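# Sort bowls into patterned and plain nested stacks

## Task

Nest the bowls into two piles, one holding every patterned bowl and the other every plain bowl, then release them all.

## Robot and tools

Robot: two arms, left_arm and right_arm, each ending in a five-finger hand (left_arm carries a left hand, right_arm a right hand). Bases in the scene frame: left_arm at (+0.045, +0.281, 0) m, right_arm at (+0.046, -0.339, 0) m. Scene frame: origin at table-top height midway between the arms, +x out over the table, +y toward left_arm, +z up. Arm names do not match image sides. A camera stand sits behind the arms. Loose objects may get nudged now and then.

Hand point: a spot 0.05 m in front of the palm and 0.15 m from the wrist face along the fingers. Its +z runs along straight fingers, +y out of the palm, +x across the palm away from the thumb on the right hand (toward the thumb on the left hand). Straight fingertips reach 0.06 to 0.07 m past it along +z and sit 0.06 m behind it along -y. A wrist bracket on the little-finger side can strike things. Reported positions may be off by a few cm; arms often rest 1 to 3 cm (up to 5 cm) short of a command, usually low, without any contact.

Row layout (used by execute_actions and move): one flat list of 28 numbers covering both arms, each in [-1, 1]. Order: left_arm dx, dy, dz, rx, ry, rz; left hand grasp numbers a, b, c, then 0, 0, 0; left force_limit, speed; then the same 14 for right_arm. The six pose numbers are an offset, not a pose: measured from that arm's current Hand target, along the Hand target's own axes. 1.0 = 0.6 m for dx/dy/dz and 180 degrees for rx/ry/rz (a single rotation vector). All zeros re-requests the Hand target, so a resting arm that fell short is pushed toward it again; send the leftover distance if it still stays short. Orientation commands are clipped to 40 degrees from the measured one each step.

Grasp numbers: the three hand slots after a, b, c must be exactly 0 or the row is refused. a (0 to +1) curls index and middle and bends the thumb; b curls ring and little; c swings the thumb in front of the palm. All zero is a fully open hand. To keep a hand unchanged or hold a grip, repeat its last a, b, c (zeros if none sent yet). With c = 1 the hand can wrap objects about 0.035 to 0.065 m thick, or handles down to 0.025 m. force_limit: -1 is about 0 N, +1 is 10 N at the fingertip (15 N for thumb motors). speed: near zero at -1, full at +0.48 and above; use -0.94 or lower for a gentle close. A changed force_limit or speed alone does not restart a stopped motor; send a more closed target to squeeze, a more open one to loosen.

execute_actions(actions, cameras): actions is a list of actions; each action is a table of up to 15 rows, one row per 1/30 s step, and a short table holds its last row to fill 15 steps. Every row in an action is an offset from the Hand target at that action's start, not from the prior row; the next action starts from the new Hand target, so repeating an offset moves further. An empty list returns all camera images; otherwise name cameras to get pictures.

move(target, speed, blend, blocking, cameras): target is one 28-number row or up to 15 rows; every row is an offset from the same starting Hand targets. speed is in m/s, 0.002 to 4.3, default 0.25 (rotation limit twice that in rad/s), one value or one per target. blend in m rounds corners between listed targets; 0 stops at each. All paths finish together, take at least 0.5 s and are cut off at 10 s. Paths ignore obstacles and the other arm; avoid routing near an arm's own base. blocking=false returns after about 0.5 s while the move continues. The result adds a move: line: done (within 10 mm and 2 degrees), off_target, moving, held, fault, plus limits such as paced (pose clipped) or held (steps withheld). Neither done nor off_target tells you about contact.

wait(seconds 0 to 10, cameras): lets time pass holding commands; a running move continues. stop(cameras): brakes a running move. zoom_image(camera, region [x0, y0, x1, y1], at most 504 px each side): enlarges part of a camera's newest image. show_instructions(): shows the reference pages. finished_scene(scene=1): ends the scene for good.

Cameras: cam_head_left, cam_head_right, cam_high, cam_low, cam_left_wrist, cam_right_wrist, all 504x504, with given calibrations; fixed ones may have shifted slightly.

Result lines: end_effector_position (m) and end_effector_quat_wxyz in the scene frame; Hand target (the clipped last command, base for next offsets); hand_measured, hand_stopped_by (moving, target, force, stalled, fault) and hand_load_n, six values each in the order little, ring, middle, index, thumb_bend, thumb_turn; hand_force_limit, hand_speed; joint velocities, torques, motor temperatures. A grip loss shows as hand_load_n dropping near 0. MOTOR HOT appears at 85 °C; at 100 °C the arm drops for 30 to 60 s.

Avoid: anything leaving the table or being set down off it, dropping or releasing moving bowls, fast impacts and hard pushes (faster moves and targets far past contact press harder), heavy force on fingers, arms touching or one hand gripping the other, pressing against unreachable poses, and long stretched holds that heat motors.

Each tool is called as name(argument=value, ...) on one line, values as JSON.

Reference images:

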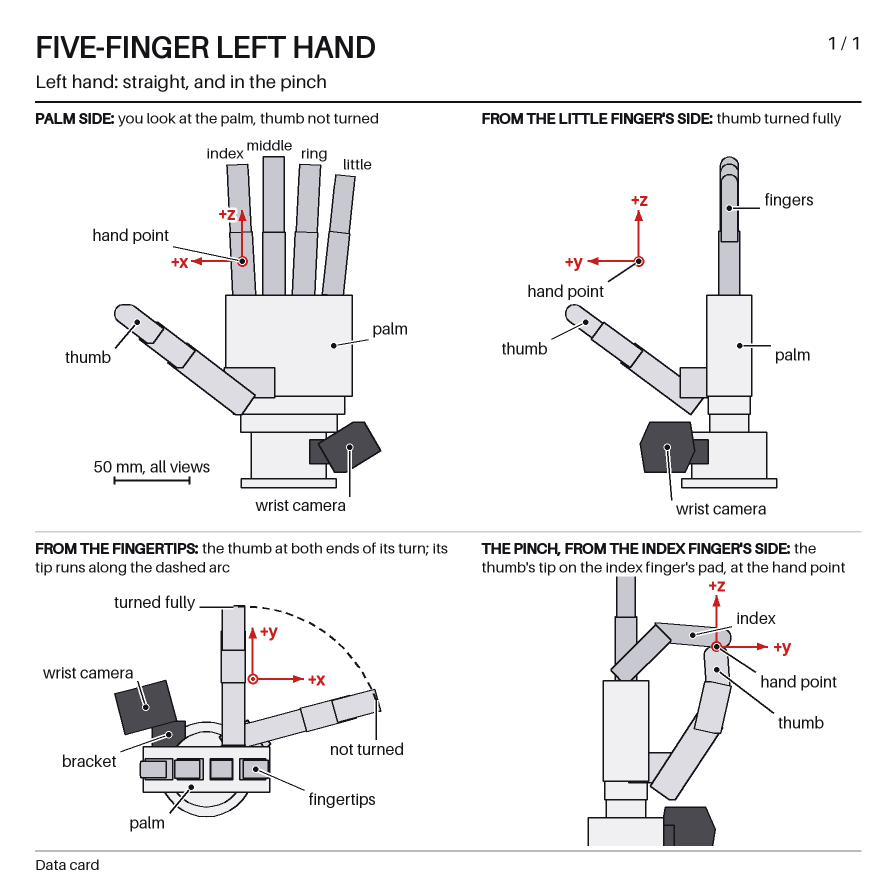

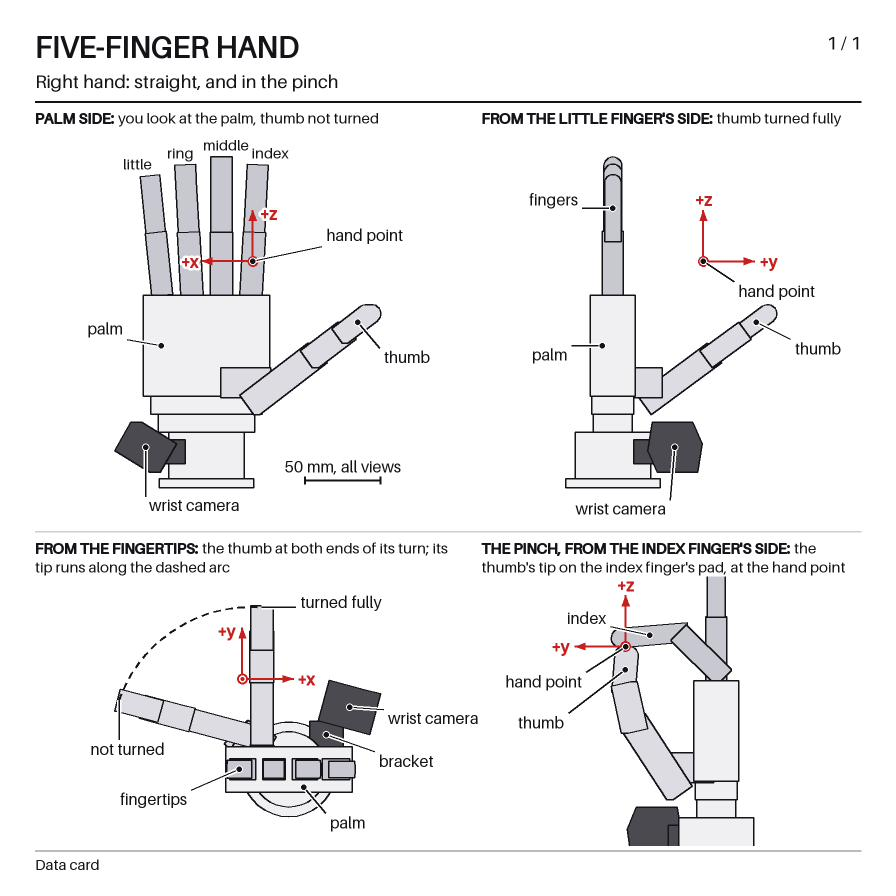

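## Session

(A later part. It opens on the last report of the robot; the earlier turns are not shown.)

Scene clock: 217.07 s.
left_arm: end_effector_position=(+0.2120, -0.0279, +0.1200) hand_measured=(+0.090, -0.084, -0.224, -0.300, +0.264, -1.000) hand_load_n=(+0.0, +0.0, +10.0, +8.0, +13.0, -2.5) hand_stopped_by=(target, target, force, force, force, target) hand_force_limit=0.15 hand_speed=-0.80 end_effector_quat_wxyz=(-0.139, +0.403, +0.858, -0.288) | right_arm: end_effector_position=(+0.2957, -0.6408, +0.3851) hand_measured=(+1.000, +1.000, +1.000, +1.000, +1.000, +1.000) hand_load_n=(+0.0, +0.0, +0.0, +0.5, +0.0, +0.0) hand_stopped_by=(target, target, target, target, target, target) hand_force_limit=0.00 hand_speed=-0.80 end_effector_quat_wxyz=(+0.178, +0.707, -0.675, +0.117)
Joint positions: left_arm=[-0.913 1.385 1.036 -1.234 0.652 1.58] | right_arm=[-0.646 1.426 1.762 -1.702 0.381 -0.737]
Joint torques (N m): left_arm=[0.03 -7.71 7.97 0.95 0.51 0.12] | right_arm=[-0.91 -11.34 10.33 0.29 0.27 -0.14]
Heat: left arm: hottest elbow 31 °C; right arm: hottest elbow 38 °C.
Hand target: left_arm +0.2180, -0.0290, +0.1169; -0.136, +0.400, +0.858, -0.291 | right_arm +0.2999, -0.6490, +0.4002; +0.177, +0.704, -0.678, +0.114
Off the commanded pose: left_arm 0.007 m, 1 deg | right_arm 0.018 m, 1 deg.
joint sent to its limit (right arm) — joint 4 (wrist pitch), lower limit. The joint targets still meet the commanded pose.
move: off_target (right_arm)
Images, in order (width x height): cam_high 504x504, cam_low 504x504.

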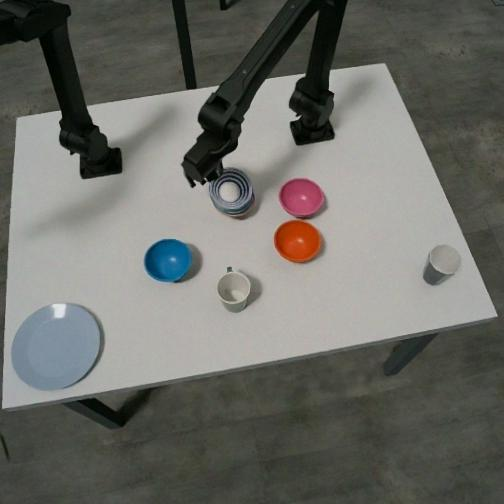

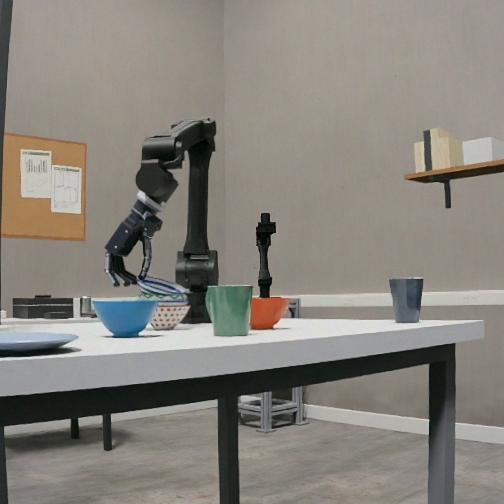

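move(target=[0, 0, 0, 0, 0, 0, 0.7, 1, 0.9, 0, 0, 0, 0.1, -0.85, 0, 0, 0, 0, 0, 0, 0, 0, 0, 0, 0, 0, 0, -0.8], speed=0.05, cameras=["cam_low", "cam_high", "cam_left_wrist"])

zoom_image(camera="cam_low", region=[90, 210, 220, 340])

Scene clock: 221.73 s.
left_arm: end_effector_position=(+0.2118, -0.0281, +0.1201) hand_measured=(-0.930, -1.000, -0.224, -0.200, +0.460, -0.800) hand_load_n=(+0.0, +0.0, +1.0, +0.0, +0.0, +0.0) hand_stopped_by=(target, target, force, target, target, target) hand_force_limit=0.10 hand_speed=-0.85 end_effector_quat_wxyz=(-0.140, +0.403, +0.857, -0.289) | right_arm: end_effector_position=(+0.2957, -0.6408, +0.3851) hand_measured=(+1.000, +1.000, +1.000, +1.000, +1.000, +1.000) hand_load_n=(+0.0, +0.0, +0.0, +0.0, +0.0, +0.0) hand_stopped_by=(target, target, target, target, target, target) hand_force_limit=0.00 hand_speed=-0.80 end_effector_quat_wxyz=(+0.178, +0.707, -0.675, +0.117)
Joint positions: left_arm=[-0.913 1.385 1.036 -1.234 0.654 1.581] | right_arm=[-0.646 1.426 1.762 -1.702 0.381 -0.737]
Joint torques (N m): left_arm=[0.21 -7.71 7.97 0.94 0.4 0.1] | right_arm=[-0.91 -11.28 10.32 0.31 0.27 -0.14]
Heat: left arm: hottest elbow 31 °C; right arm: hottest elbow 38 °C.
Hand target: left_arm +0.2181, -0.0290, +0.1169; -0.136, +0.400, +0.858, -0.291 | right_arm +0.2999, -0.6490, +0.4002; +0.177, +0.704, -0.678, +0.114
Off the commanded pose: left_arm 0.007 m, 1 deg | right_arm 0.018 m, 1 deg.
joint sent to its limit (right arm) — joint 4 (wrist pitch), lower limit. The joint targets still meet the commanded pose.
move: off_target (right_arm)
camera_calibration:
cam_left_wrist: T_world_to_cam=[[-0.772694, -0.305687, 0.556327, 0.0944855], [-0.182059, 0.946313, 0.267108, 0.036468], [-0.608111, 0.105109, -0.786863, 0.338174], [0, 0, 0, 1]] pos_world=[0.285295, -0.0411721, 0.203791]
Images, in order (width x height): cam_high 504x504, cam_low 504x504, cam_left_wrist 504x504.

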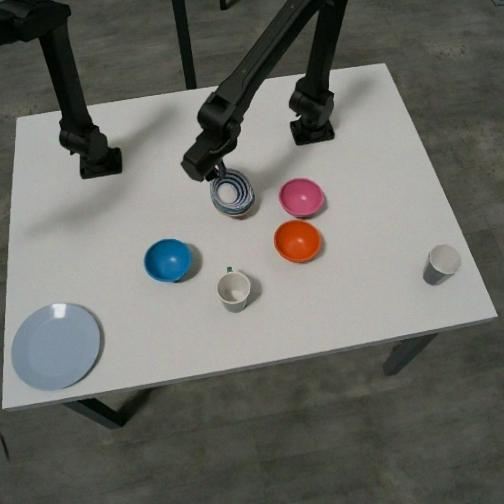

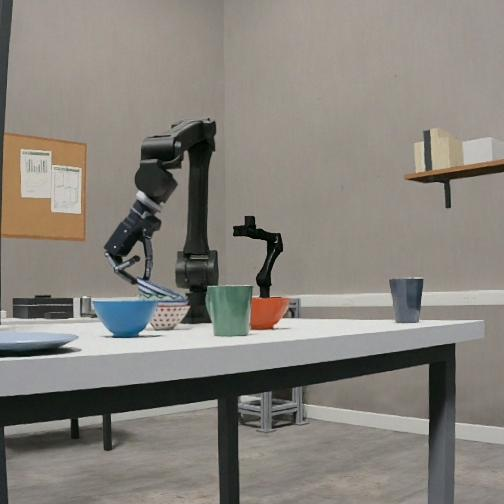

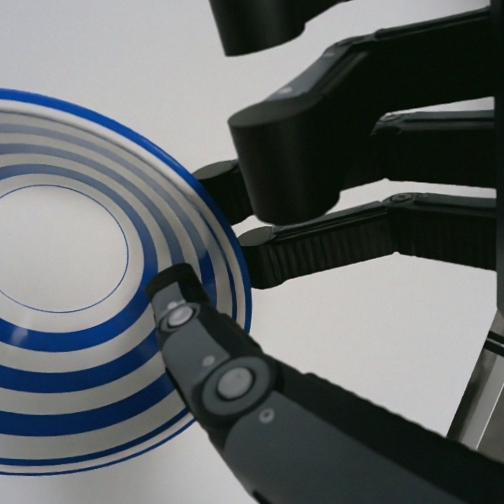

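Scaled by 3.877 from the camera's 504x504 image, which has a finer 720x720 frame.

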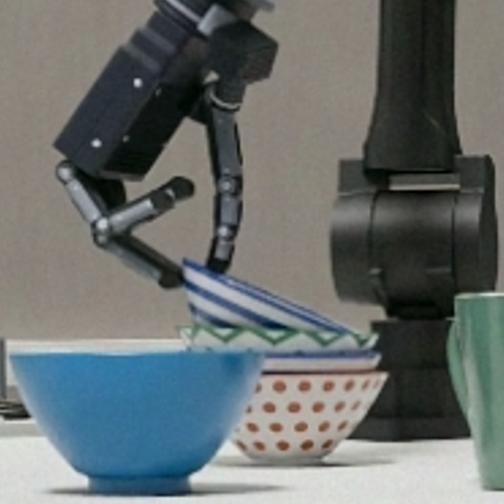

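move(target=[0, 0, 0, 0, 0, 0, 0.4, 1, 0.9, 0, 0, 0, 0.1, -0.88, 0, 0, 0, 0, 0, 0, 0, 0, 0, 0, 0, 0, 0, -0.8], speed=0.05, cameras=["cam_low", "cam_high", "cam_left_wrist"])

zoom_image(camera="cam_low", region=[90, 210, 220, 340])

Scene clock: 225.10 s.
left_arm: end_effector_position=(+0.2116, -0.0282, +0.1202) hand_measured=(-0.960, -0.960, +0.086, +0.400, +0.686, -0.800) hand_load_n=(+0.0, +0.0, +0.0, +0.0, +0.0, +0.0) hand_stopped_by=(target, target, target, target, target, target) hand_force_limit=0.10 hand_speed=-0.88 end_effector_quat_wxyz=(-0.140, +0.403, +0.857, -0.290) | right_arm: end_effector_position=(+0.2957, -0.6408, +0.3851) hand_measured=(+1.000, +1.000, +1.000, +1.000, +1.000, +1.000) hand_load_n=(+0.0, +0.0, +0.0, +0.0, +0.0, +0.0) hand_stopped_by=(target, target, target, target, target, target) hand_force_limit=0.00 hand_speed=-0.80 end_effector_quat_wxyz=(+0.178, +0.707, -0.675, +0.117)
Joint positions: left_arm=[-0.913 1.385 1.036 -1.234 0.655 1.581] | right_arm=[-0.646 1.426 1.762 -1.702 0.381 -0.737]
Joint torques (N m): left_arm=[0.32 -7.65 8.02 0.85 0.37 0.1] | right_arm=[-0.91 -11.34 10.33 0.31 0.27 -0.13]
Heat: left arm: hottest elbow 31 °C; right arm: hottest elbow 38 °C.
Hand target: left_arm +0.2180, -0.0291, +0.1169; -0.136, +0.400, +0.858, -0.291 | right_arm +0.2999, -0.6490, +0.4002; +0.177, +0.704, -0.678, +0.114
Off the commanded pose: left_arm 0.007 m, 1 deg | right_arm 0.018 m, 1 deg.
joint sent to its limit (right arm) — joint 4 (wrist pitch), lower limit. The joint targets still meet the commanded pose.
move: off_target (right_arm)
camera_calibration:
cam_left_wrist: T_world_to_cam=[[-0.772399, -0.305402, 0.556893, 0.0941896], [-0.181914, 0.946449, 0.266725, 0.0365866], [-0.608529, 0.104712, -0.786592, 0.338172], [0, 0, 0, 1]] pos_world=[0.285195, -0.0412723, 0.203791]
Images, in order (width x height): cam_high 504x504, cam_low 504x504, cam_left_wrist 504x504.

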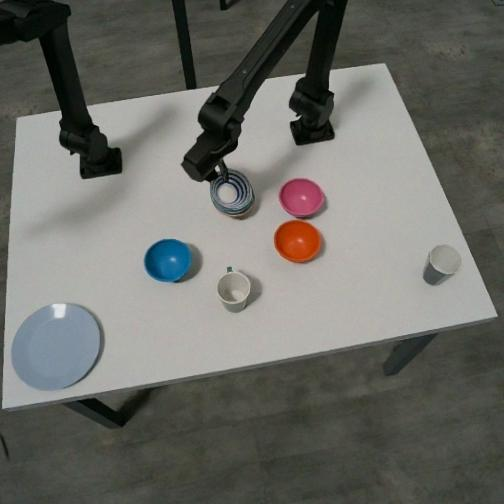

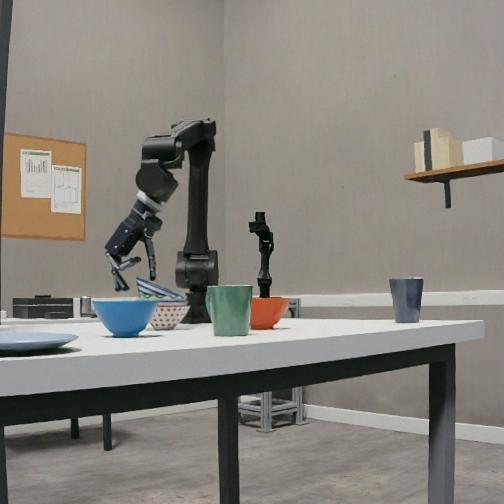

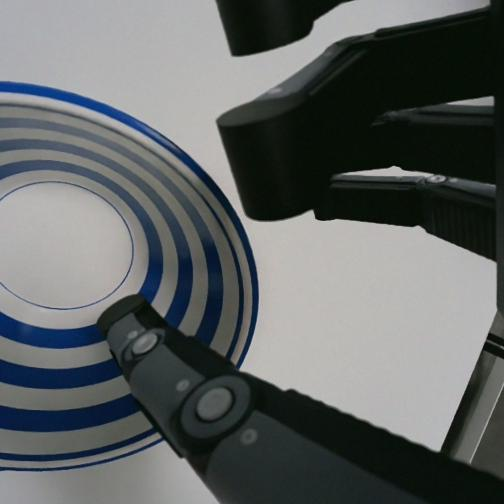

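Scaled by 3.877 from the camera's 504x504 image, which has a finer 720x720 frame.

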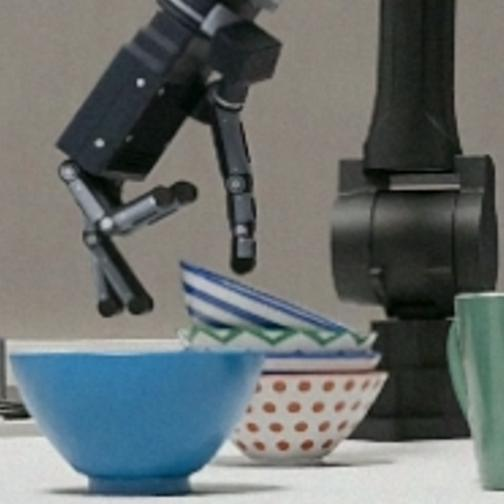

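move(target=[[-0.0187, -0.1517, -0.0895, 0, 0, 0, 0.4, 1, 0.9, 0, 0, 0, 0.1, -0.88, 0, 0, 0, 0, 0, 0, 0, 0, 0, 0, 0, 0, 0, -0.8], [0.0015, -0.0723, -0.0872, -0.2083, 0, 0, 0.5, 0.5, 1, 0, 0, 0, 0.1, -0.3, 0, 0, 0, 0, 0, 0, 0, 0, 0, 0, 0, 0, 0, -0.8]], speed=[0.1, 0.2], blend=[0.02, 0], cameras=["cam_low", "cam_high", "cam_left_wrist"])

zoom_image(camera="cam_low", region=[90, 210, 220, 340])

zoom_image(camera="cam_high", region=[160, 110, 310, 260])

Scene clock: 230.60 s.
left_arm: end_effector_position=(+0.2168, -0.0226, +0.1814) hand_measured=(+0.050, -0.024, +0.026, +0.100, +0.426, -1.000) hand_load_n=(+0.0, +0.0, +0.0, +0.0, +0.0, +0.0) hand_stopped_by=(target, target, target, target, target, target) hand_force_limit=0.10 hand_speed=-0.30 end_effector_quat_wxyz=(+0.001, +0.421, +0.907, -0.002) | right_arm: end_effector_position=(+0.2957, -0.6408, +0.3851) hand_measured=(+1.000, +1.000, +1.000, +1.000, +1.000, +1.000) hand_load_n=(+0.0, +0.0, +0.0, +0.0, +0.0, +0.0) hand_stopped_by=(target, target, target, target, target, target) hand_force_limit=0.00 hand_speed=-0.80 end_effector_quat_wxyz=(+0.178, +0.707, -0.675, +0.117)
Joint positions: left_arm=[-1.229 1.38 1.208 -1.395 0.002 1.251] | right_arm=[-0.646 1.426 1.762 -1.702 0.381 -0.737]
Joint torques (N m): left_arm=[-1.49 -7.53 10.56 0.05 -0.22 -0.02] | right_arm=[-0.85 -11.28 10.36 0.32 0.27 -0.14]
Heat: left arm: hottest elbow 31 °C; right arm: hottest elbow 38 °C.
Hand target: left_arm +0.2156, -0.0300, +0.1848; +0.000, +0.423, +0.906, +0.000 | right_arm +0.2999, -0.6490, +0.4002; +0.177, +0.704, -0.678, +0.114
Off the commanded pose: left_arm 0.008 m, 0 deg | right_arm 0.018 m, 1 deg.
joint sent to its limit (right arm) — joint 4 (wrist pitch), lower limit. The joint targets still meet the commanded pose.
move: off_target (right_arm)
camera_calibration:
cam_left_wrist: T_world_to_cam=[[-0.904572, -0.424539, -0.0389291, 0.199852], [-0.388415, 0.783059, 0.485749, 0.0170975], [-0.175736, 0.454516, -0.873231, 0.318683], [0, 0, 0, 1]] pos_world=[0.243425, -0.07339, 0.277759]
Images, in order (width x height): cam_high 504x504, cam_low 504x504, cam_left_wrist 504x504.

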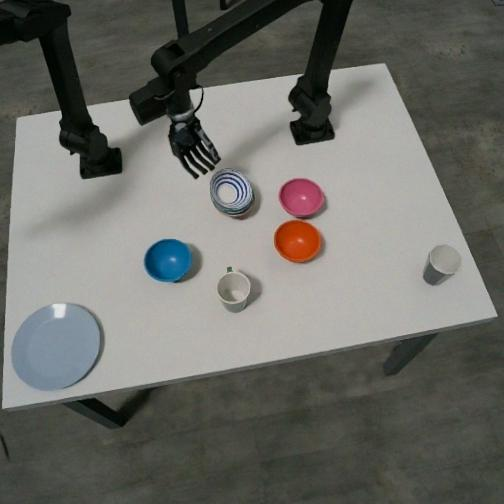

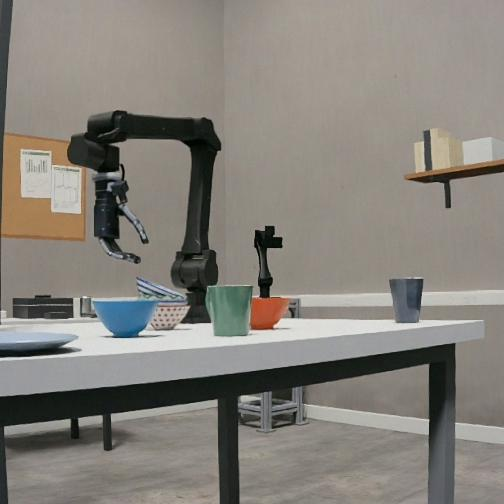

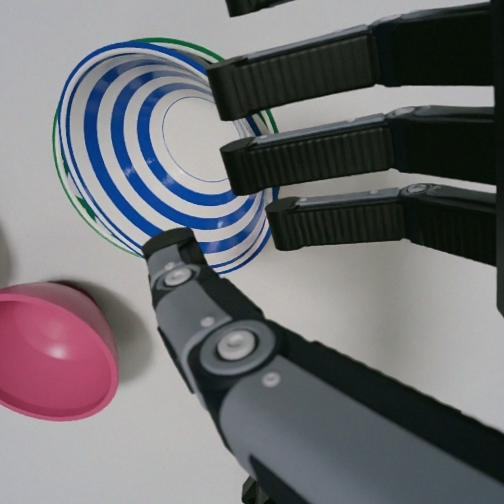

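Scaled by 3.877 from the camera's 504x504 image, which has a finer 720x720 frame.

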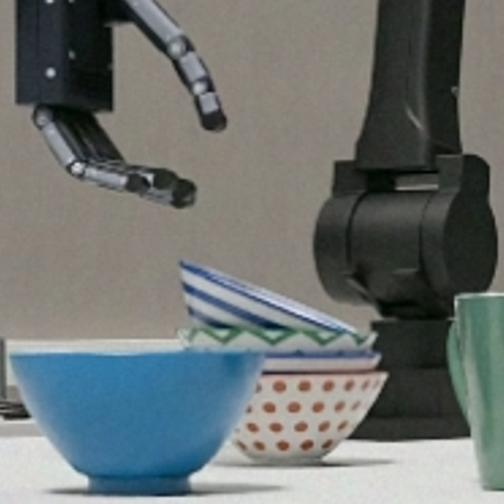

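Scaled by 3.360 from the camera's 504x504 image, which has a finer 720x720 frame.

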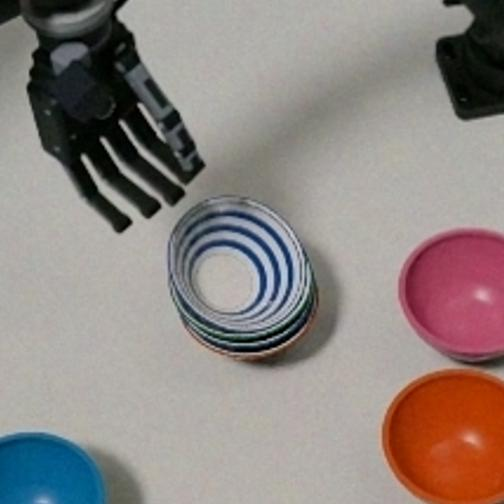

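move(target=[[0, 0, 0.04, 0, 0, 0, 0.5, 0.5, 1, 0, 0, 0, 0.1, -0.3, 0, 0, 0, 0, 0, 0, 0, 0, 0, 0, 0, 0, 0, -0.8], [0, 0, 0.0997, 0, 0, 0, 0.5, 0.5, 1, 0, 0, 0, 0.1, -0.3, 0, 0, 0, 0, 0, 0, 0, 0, 0, 0, 0, 0, 0, -0.8]], speed=[0.1, 0.03], blend=[0.01, 0], cameras=["cam_low", "cam_high"])

zoom_image(camera="cam_low", region=[90, 210, 220, 340])

Scene clock: 233.33 s.
left_arm: end_effector_position=(+0.2183, -0.0264, +0.1326) hand_measured=(+0.050, -0.024, +0.026, +0.100, +0.426, -1.000) hand_load_n=(+0.0, +0.5, +0.0, +0.0, -0.5, +0.0) hand_stopped_by=(target, target, target, target, target, target) hand_force_limit=0.10 hand_speed=-0.30 end_effector_quat_wxyz=(+0.003, +0.421, +0.907, -0.003) | right_arm: end_effector_position=(+0.2957, -0.6408, +0.3851) hand_measured=(+1.000, +1.000, +1.000, +1.000, +1.000, +1.000) hand_load_n=(+0.0, +0.0, +0.0, +0.0, +0.0, +0.0) hand_stopped_by=(target, target, target, target, target, target) hand_force_limit=0.00 hand_speed=-0.80 end_effector_quat_wxyz=(+0.178, +0.707, -0.675, +0.117)
Joint positions: left_arm=[-1.23 1.418 1.115 -1.259 0.001 1.25] | right_arm=[-0.646 1.426 1.762 -1.702 0.381 -0.737]
Joint torques (N m): left_arm=[-1.67 -7.71 7.66 0.95 -0.21 -0.03] | right_arm=[-0.79 -11.34 10.33 0.31 0.27 -0.13]
Heat: left arm: hottest elbow 31 °C; right arm: hottest elbow 38 °C.
Hand target: left_arm +0.2156, -0.0299, +0.1249; +0.000, +0.423, +0.906, +0.000 | right_arm +0.2999, -0.6490, +0.4002; +0.177, +0.704, -0.678, +0.114
Off the commanded pose: left_arm 0.009 m, 1 deg | right_arm 0.018 m, 1 deg.
joint sent to its limit (right arm) — joint 4 (wrist pitch), lower limit. The joint targets still meet the commanded pose.
move: off_target (right_arm)
Images, in order (width x height): cam_high 504x504, cam_low 504x504.

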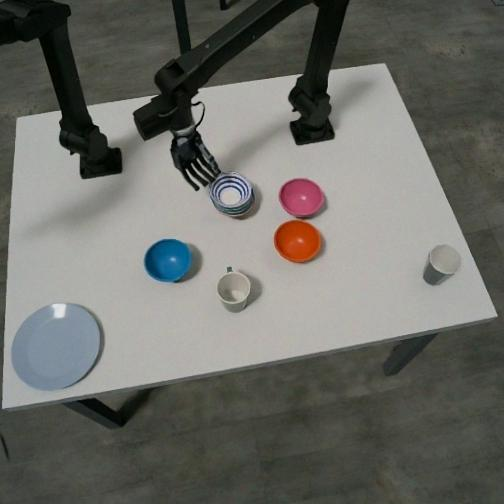

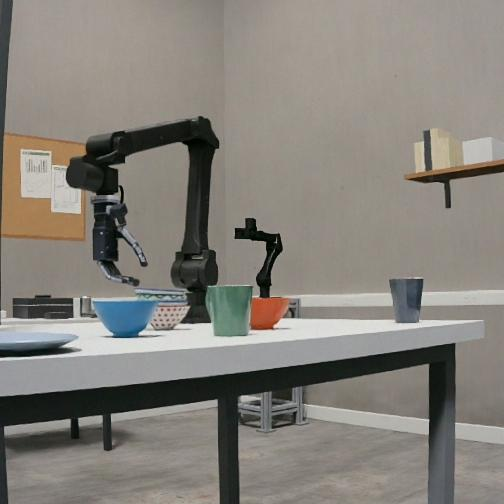

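Scaled by 3.877 from the camera's 504x504 image, which has a finer 720x720 frame.

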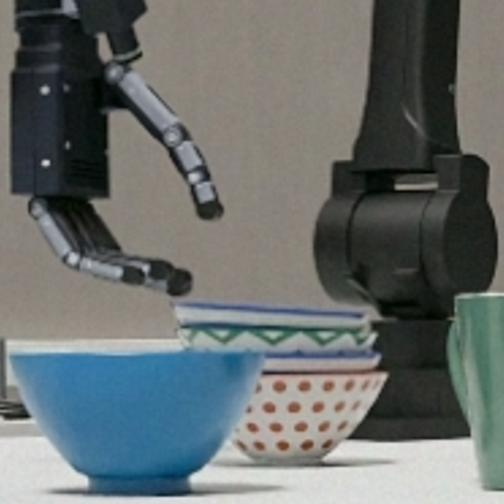

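move(target=[0, 0, 0.0183, 0, 0, 0, 0.5, 0.5, 1, 0, 0, 0, 0.1, -0.3, 0, 0, 0, 0, 0, 0, 0, 0, 0, 0, 0, 0, 0, -0.8], speed=0.03, cameras=["cam_low", "cam_high"])

zoom_image(camera="cam_low", region=[90, 210, 220, 340])

Scene clock: 234.73 s.
left_arm: end_effector_position=(+0.2186, -0.0272, +0.1252) hand_measured=(+0.050, -0.024, +0.026, +0.100, +0.426, -1.000) hand_load_n=(+0.0, +0.0, +0.0, -2.0, +0.0, +0.0) hand_stopped_by=(target, target, target, target, target, target) hand_force_limit=0.10 hand_speed=-0.30 end_effector_quat_wxyz=(+0.005, +0.421, +0.907, -0.005) | right_arm: end_effector_position=(+0.2957, -0.6408, +0.3851) hand_measured=(+1.000, +1.000, +1.000, +1.000, +1.000, +1.000) hand_load_n=(+0.0, +0.0, +0.0, +0.0, +0.0, +0.0) hand_stopped_by=(target, target, target, target, target, target) hand_force_limit=0.00 hand_speed=-0.80 end_effector_quat_wxyz=(+0.178, +0.707, -0.675, +0.117)
Joint positions: left_arm=[-1.23 1.421 1.099 -1.234 0 1.25] | right_arm=[-0.646 1.426 1.762 -1.702 0.381 -0.737]
Joint torques (N m): left_arm=[-1.67 -7.18 7.16 1.21 -0.17 -0.03] | right_arm=[-0.85 -11.22 10.33 0.32 0.27 -0.13]
Heat: left arm: hottest elbow 31 °C; right arm: hottest elbow 38 °C.
Hand target: left_arm +0.2156, -0.0300, +0.1139; +0.000, +0.423, +0.906, +0.000 | right_arm +0.2999, -0.6490, +0.4002; +0.177, +0.704, -0.678, +0.114
Off the commanded pose: left_arm 0.012 m, 1 deg | right_arm 0.018 m, 1 deg.
joint sent to its limit (right arm) — joint 4 (wrist pitch), lower limit. The joint targets still meet the commanded pose.
move: off_target (left_arm, right_arm)
Images, in order (width x height): cam_high 504x504, cam_low 504x504.

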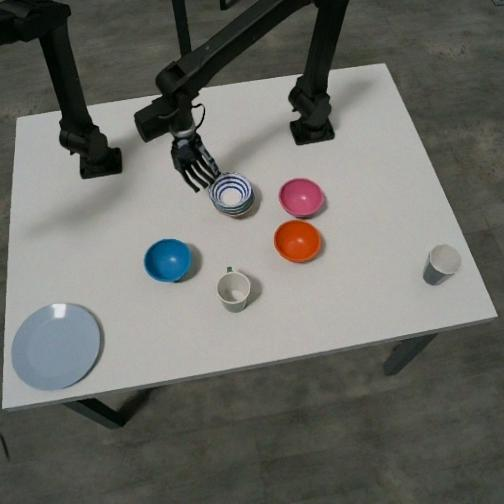

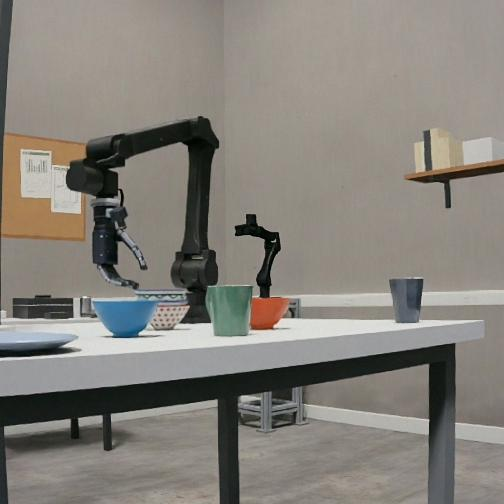

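Scaled by 3.877 from the camera's 504x504 image, which has a finer 720x720 frame.

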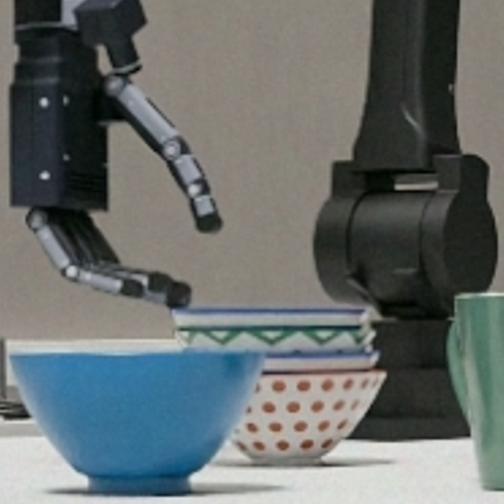

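move(target=[[-0.0128, -0.0107, -0.1667, 0, 0, 0, 0.5, 0.5, 1, 0, 0, 0, 0.1, -0.3, 0, 0, 0, 0, 0, 0, 0, 0, 0, 0, 0, 0, 0, -0.8], [-0.1173, 0.4792, -0.0935, 0.0655, -0.1181, -0.6697, 0.4, 0.5, 1, 0, 0, 0, 0.1, -0.3, 0, 0, 0, 0, 0, 0, 0, 0, 0, 0, 0, 0, 0, -0.8]], speed=[0.1, 0.35], blend=[0.03, 0], cameras=["all"])

Scene clock: 243.33 s.
left_arm: end_effector_position=(+0.4605, +0.1045, +0.1611) hand_measured=(+0.040, -0.010, +0.226, +0.300, +0.500, -1.000) hand_load_n=(+0.0, +0.0, +0.0, +0.0, +0.0, +0.0) hand_stopped_by=(target, target, target, target, target, target) hand_force_limit=0.10 hand_speed=-0.30 end_effector_quat_wxyz=(+0.090, -0.574, +0.804, -0.126) | right_arm: end_effector_position=(+0.2957, -0.6408, +0.3851) hand_measured=(+1.000, +1.000, +1.000, +1.000, +1.000, +1.000) hand_load_n=(+0.0, +0.0, +0.0, +0.0, +0.0, +0.0) hand_stopped_by=(target, target, target, target, target, target) hand_force_limit=0.00 hand_speed=-0.80 end_effector_quat_wxyz=(+0.178, +0.707, -0.675, +0.117)
Joint positions: left_arm=[-0.373 1.472 1.263 -1.052 -0.002 -0.002] | right_arm=[-0.646 1.426 1.762 -1.702 0.381 -0.737]
Joint torques (N m): left_arm=[-0.21 -9.35 12.49 1.55 -0.18 -0.04] | right_arm=[-0.91 -11.28 10.35 0.34 0.27 -0.14]
Heat: left arm: hottest elbow 31 °C; right arm: hottest elbow 38 °C.
Hand target: left_arm +0.4811, +0.1009, +0.1700; +0.102, -0.579, +0.797, -0.141 | right_arm +0.2999, -0.6490, +0.4002; +0.177, +0.704, -0.678, +0.114
Off the commanded pose: left_arm 0.023 m, 2 deg | right_arm 0.018 m, 1 deg.
joint sent to its limit (right arm) — joint 4 (wrist pitch), lower limit. The joint targets still meet the commanded pose.
move: off_target (left_arm, right_arm); target 2's new numbers were sent with left_arm's hand 0.023 m and 2 deg from that target
camera_calibration:
cam_left_wrist: T_world_to_cam=[[0.796699, -0.547615, 0.255712, -0.344655], [-0.602823, -0.689709, 0.401131, 0.28841], [-0.0432986, -0.47373, -0.879605, 0.323104], [0, 0, 0, 1]] pos_world=[0.462437, 0.163245, 0.256646]
cam_right_wrist: T_world_to_cam=[[-0.948017, -0.216753, 0.232986, 0.0487271], [-0.182891, 0.970274, 0.158492, 0.611741], [-0.260414, 0.107642, -0.959478, 0.629165], [0, 0, 0, 1]] pos_world=[0.321919, -0.650719, 0.495361]

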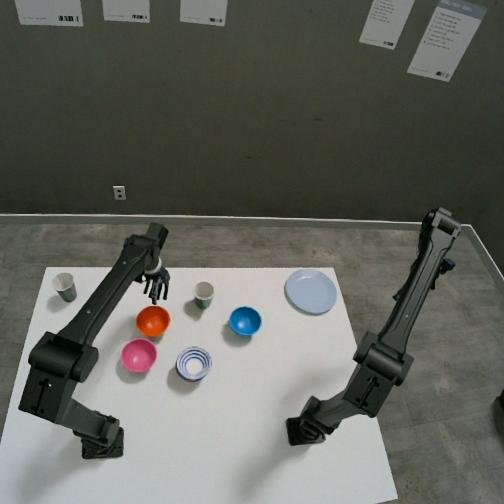

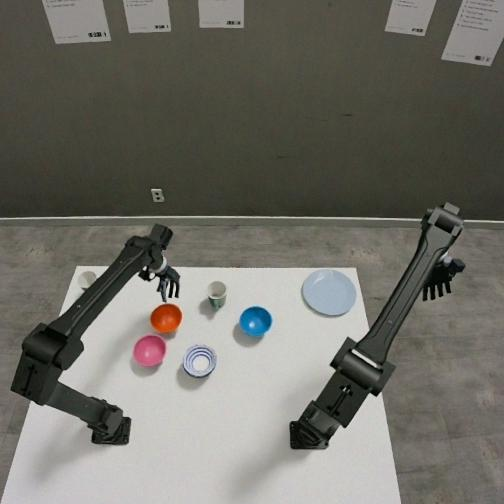

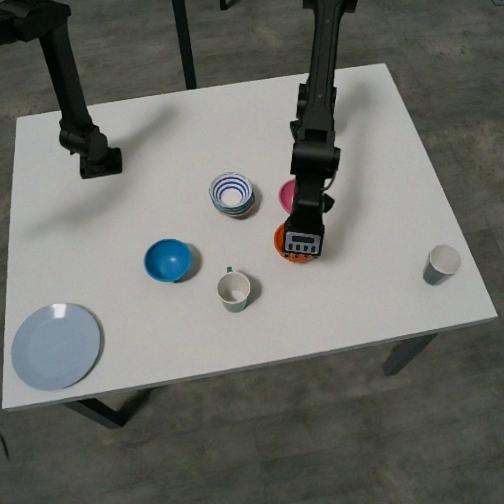

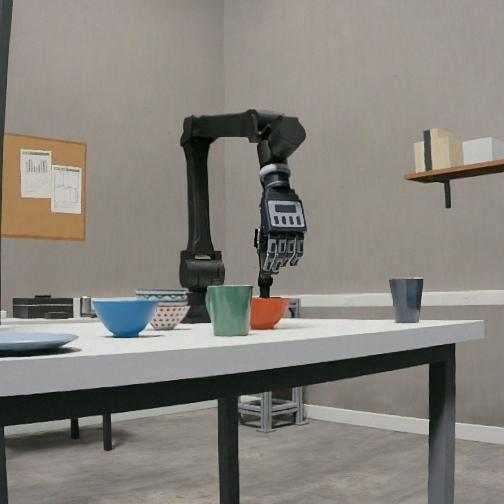

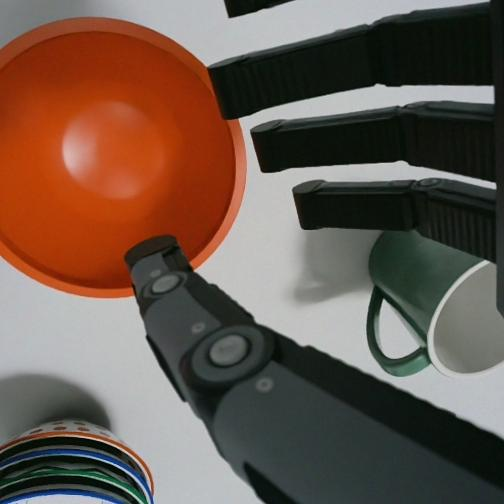

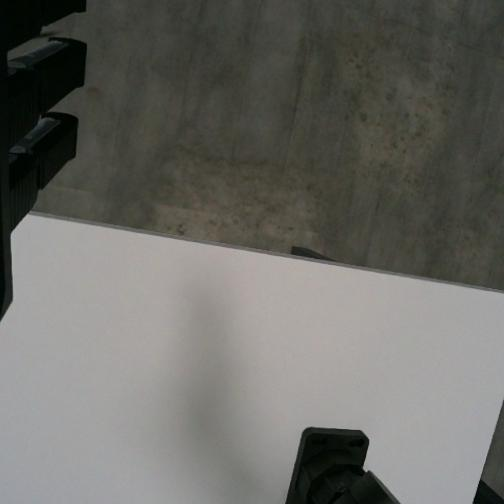

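move(target=[[0.0012, -0.0159, 0.0235, 0, 0, 0, 0.4, 0.5, 1, 0, 0, 0, 0.1, -0.3, 0, 0, 0, 0, 0, 0, 0, 0, 0, 0, 0, 0, 0, -0.8], [0.0012, 0.0315, 0.1535, 0, 0, 0, 0.4, 0.5, 1, 0, 0, 0, 0.1, -0.3, 0, 0, 0, 0, 0, 0, 0, 0, 0, 0, 0, 0, 0, -0.8]], speed=[0.1, 0.1], blend=[0.005, 0], cameras=["cam_left_wrist", "cam_low"])

Scene clock: 247.67 s.
left_arm: end_effector_position=(+0.4895, +0.0945, +0.0838) hand_measured=(+0.040, -0.010, +0.226, +0.300, +0.500, -1.000) hand_load_n=(+0.0, +0.0, +0.0, +0.0, +0.0, +0.0) hand_stopped_by=(target, target, target, target, target, target) hand_force_limit=0.10 hand_speed=-0.30 end_effector_quat_wxyz=(+0.101, -0.573, +0.801, -0.141) | right_arm: end_effector_position=(+0.2957, -0.6408, +0.3851) hand_measured=(+1.000, +1.000, +1.000, +1.000, +1.000, +1.000) hand_load_n=(+0.0, +0.0, +0.0, +0.0, +0.0, +0.5) hand_stopped_by=(target, target, target, target, target, target) hand_force_limit=0.00 hand_speed=-0.80 end_effector_quat_wxyz=(+0.178, +0.707, -0.675, +0.117)
Joint positions: left_arm=[-0.373 1.586 1.178 -0.814 -0.002 -0.003] | right_arm=[-0.646 1.426 1.762 -1.702 0.381 -0.737]
Joint torques (N m): left_arm=[-0.38 -10.87 8.02 1.58 -0.19 -0.05] | right_arm=[-0.85 -11.28 10.33 0.31 0.27 -0.14]
Heat: left arm: hottest elbow 31 °C; right arm: hottest elbow 38 °C.
Hand target: left_arm +0.4940, +0.0959, +0.0772; +0.102, -0.579, +0.797, -0.141 | right_arm +0.2999, -0.6490, +0.4002; +0.177, +0.704, -0.678, +0.114
Off the commanded pose: left_arm 0.008 m, 1 deg | right_arm 0.018 m, 1 deg.
joint sent to its limit (right arm) — joint 4 (wrist pitch), lower limit. The joint targets still meet the commanded pose.
move: off_target (right_arm)
camera_calibration:
cam_left_wrist: T_world_to_cam=[[0.787522, -0.543236, 0.291039, -0.352373], [-0.616186, -0.685552, 0.387729, 0.337274], [-0.0111058, -0.484679, -0.874622, 0.236533], [0, 0, 0, 1]] pos_world=[0.487952, 0.15444, 0.178661]
Images, in order (width x height): cam_low 504x504, cam_left_wrist 504x504.

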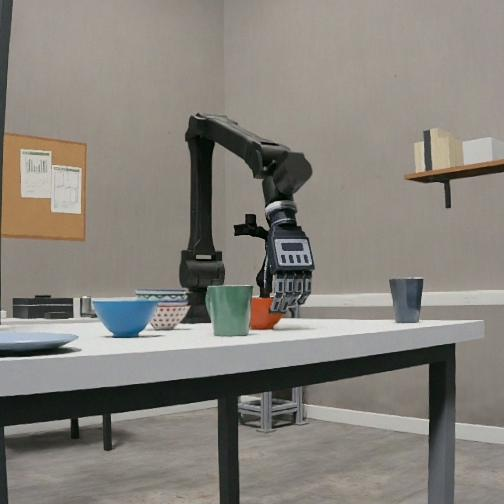

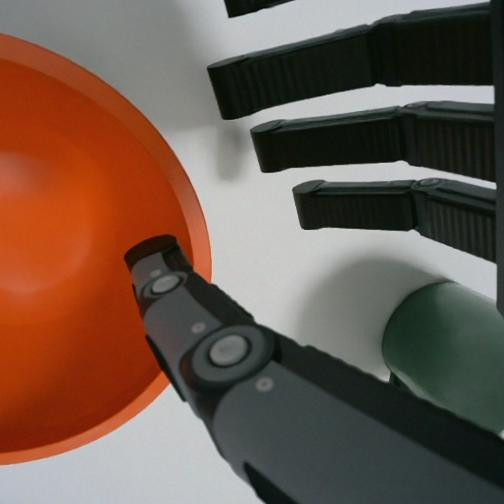

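move(target=[[-0.0067, 0.0085, 0.0235, 0, 0, 0, 0.4, 0.5, 1, 0, 0, 0, 0.1, -0.3, 0, 0, 0, 0, 0, 0, 0, 0, 0, 0, 0, 0, 0, -0.8], [-0.0067, 0.0085, 0.0235, 0, 0, 0, 0.6, 0.5, 1, 0, 0, 0, 0.1, -0.3, 0, 0, 0, 0, 0, 0, 0, 0, 0, 0, 0, 0, 0, -0.8], [-0.0067, 0.0172, 0.047, 0, 0, 0, 0.6, 0.5, 1, 0, 0, 0, 0.1, -0.3, 0, 0, 0, 0, 0, 0, 0, 0, 0, 0, 0, 0, 0, -0.8]], speed=0.06, cameras=["cam_left_wrist", "cam_low", "cam_high"])

Scene clock: 251.43 s.
left_arm: end_effector_position=(+0.4905, +0.0949, +0.0562) hand_measured=(+0.060, -0.040, -0.174, -0.100, +0.350, -1.000) hand_load_n=(+0.0, +0.0, +0.0, +0.0, +0.0, +0.0) hand_stopped_by=(target, target, target, target, target, target) hand_force_limit=0.10 hand_speed=-0.30 end_effector_quat_wxyz=(+0.102, -0.573, +0.800, -0.142) | right_arm: end_effector_position=(+0.2957, -0.6408, +0.3851) hand_measured=(+1.000, +1.000, +1.000, +1.000, +1.000, +1.000) hand_load_n=(+0.0, +0.0, +0.0, +0.5, +0.0, +0.0) hand_stopped_by=(target, target, target, target, target, target) hand_force_limit=0.00 hand_speed=-0.80 end_effector_quat_wxyz=(+0.178, +0.707, -0.675, +0.117)
Joint positions: left_arm=[-0.371 1.617 1.136 -0.737 -0.002 -0.003] | right_arm=[-0.646 1.426 1.762 -1.702 0.381 -0.737]
Joint torques (N m): left_arm=[0.21 -10.64 7.68 1.65 -0.06 0.05] | right_arm=[-0.85 -11.34 10.35 0.32 0.27 -0.14]
Heat: left arm: hottest elbow 31 °C; right arm: hottest elbow 38 °C.
Hand target: left_arm +0.4952, +0.0998, +0.0471; +0.102, -0.579, +0.797, -0.141 | right_arm +0.2999, -0.6490, +0.4002; +0.177, +0.704, -0.678, +0.114
Off the commanded pose: left_arm 0.011 m, 1 deg | right_arm 0.018 m, 1 deg.
joint sent to its limit (right arm) — joint 4 (wrist pitch), lower limit. The joint targets still meet the commanded pose.
move: off_target (left_arm, right_arm); target 2's new numbers were sent with left_arm's hand 0.011 m and 1 deg from that target
camera_calibration:
cam_left_wrist: T_world_to_cam=[[0.787301, -0.541658, 0.294557, -0.345102], [-0.616527, -0.686015, 0.386367, 0.349109], [-0.00720844, -0.485789, -0.874047, 0.210737], [0, 0, 0, 1]] pos_world=[0.488453, 0.15494, 0.150962]
Images, in order (width x height): cam_high 504x504, cam_low 504x504, cam_left_wrist 504x504.

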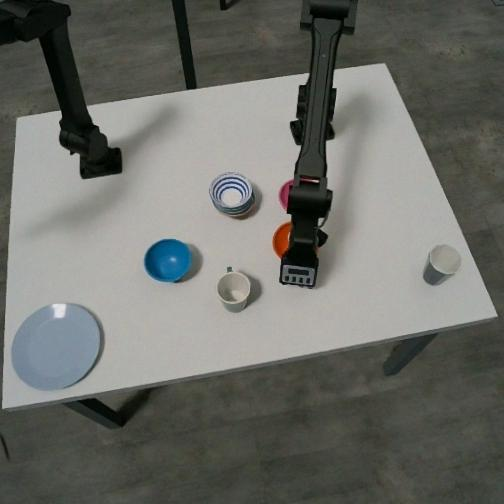

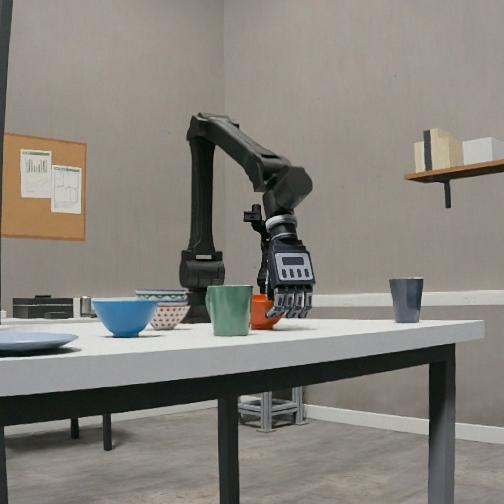

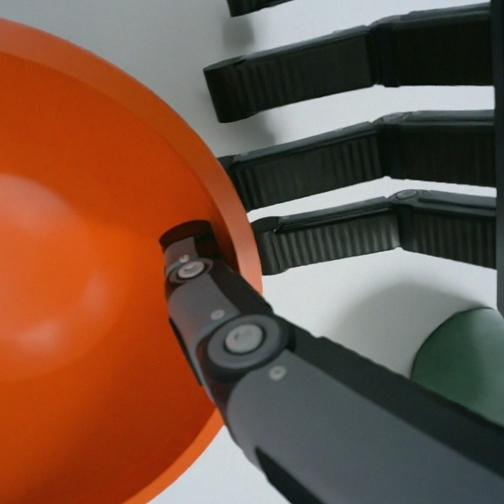

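move(target=[0, 0, 0, 0, 0, 0, 0.9, 0.5, 1, 0, 0, 0, 0.15, -0.8, 0, 0, 0, 0, 0, 0, 0, 0, 0, 0, 0, 0, 0, -0.8], speed=0.06, cameras=["cam_left_wrist", "cam_low"])

Scene clock: 252.40 s.
left_arm: end_effector_position=(+0.4911, +0.0947, +0.0555) hand_measured=(+0.090, -0.084, -0.262, -0.354, +0.300, -1.000) hand_load_n=(+0.0, +0.5, +7.5, +8.5, +12.0, -0.5) hand_stopped_by=(target, target, force, force, force, target) hand_force_limit=0.15 hand_speed=-0.80 end_effector_quat_wxyz=(+0.103, -0.573, +0.800, -0.143) | right_arm: end_effector_position=(+0.2957, -0.6408, +0.3851) hand_measured=(+1.000, +1.000, +1.000, +1.000, +1.000, +1.000) hand_load_n=(+0.0, +0.0, +0.0, +0.0, +0.0, +0.0) hand_stopped_by=(target, target, target, target, target, target) hand_force_limit=0.00 hand_speed=-0.80 end_effector_quat_wxyz=(+0.178, +0.707, -0.675, +0.117)
Joint positions: left_arm=[-0.371 1.619 1.136 -0.734 -0.002 -0.003] | right_arm=[-0.646 1.426 1.762 -1.702 0.381 -0.737]
Joint torques (N m): left_arm=[0.26 -10.75 7.66 1.59 -0.08 0.03] | right_arm=[-0.85 -11.28 10.33 0.32 0.27 -0.14]
Heat: left arm: hottest elbow 31 °C; right arm: hottest elbow 38 °C.
Hand target: left_arm +0.4952, +0.0997, +0.0471; +0.102, -0.579, +0.797, -0.141 | right_arm +0.2999, -0.6490, +0.4002; +0.177, +0.704, -0.678, +0.114
Off the commanded pose: left_arm 0.011 m, 1 deg | right_arm 0.018 m, 1 deg.
joint sent to its limit (right arm) — joint 4 (wrist pitch), lower limit. The joint targets still meet the commanded pose.
move: off_target (left_arm, right_arm)
camera_calibration:
cam_left_wrist: T_world_to_cam=[[0.787068, -0.541628, 0.295235, -0.345307], [-0.616831, -0.685901, 0.386082, 0.349832], [-0.00661087, -0.485983, -0.873943, 0.209715], [0, 0, 0, 1]] pos_world=[0.488953, 0.15484, 0.150162]
Images, in order (width x height): cam_low 504x504, cam_left_wrist 504x504.

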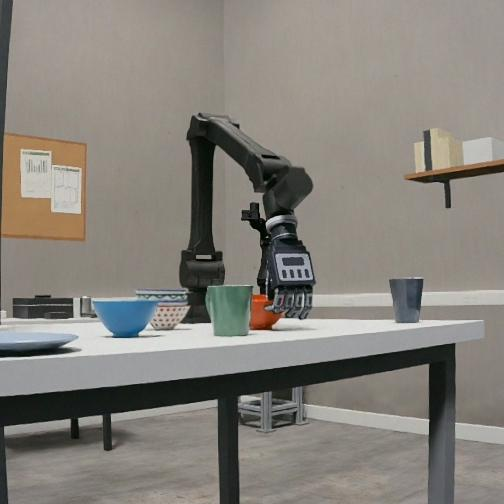

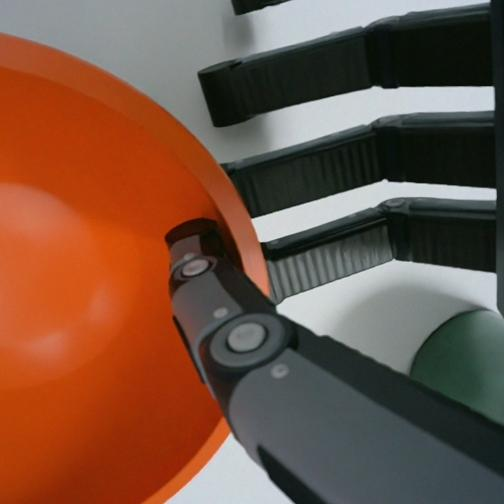

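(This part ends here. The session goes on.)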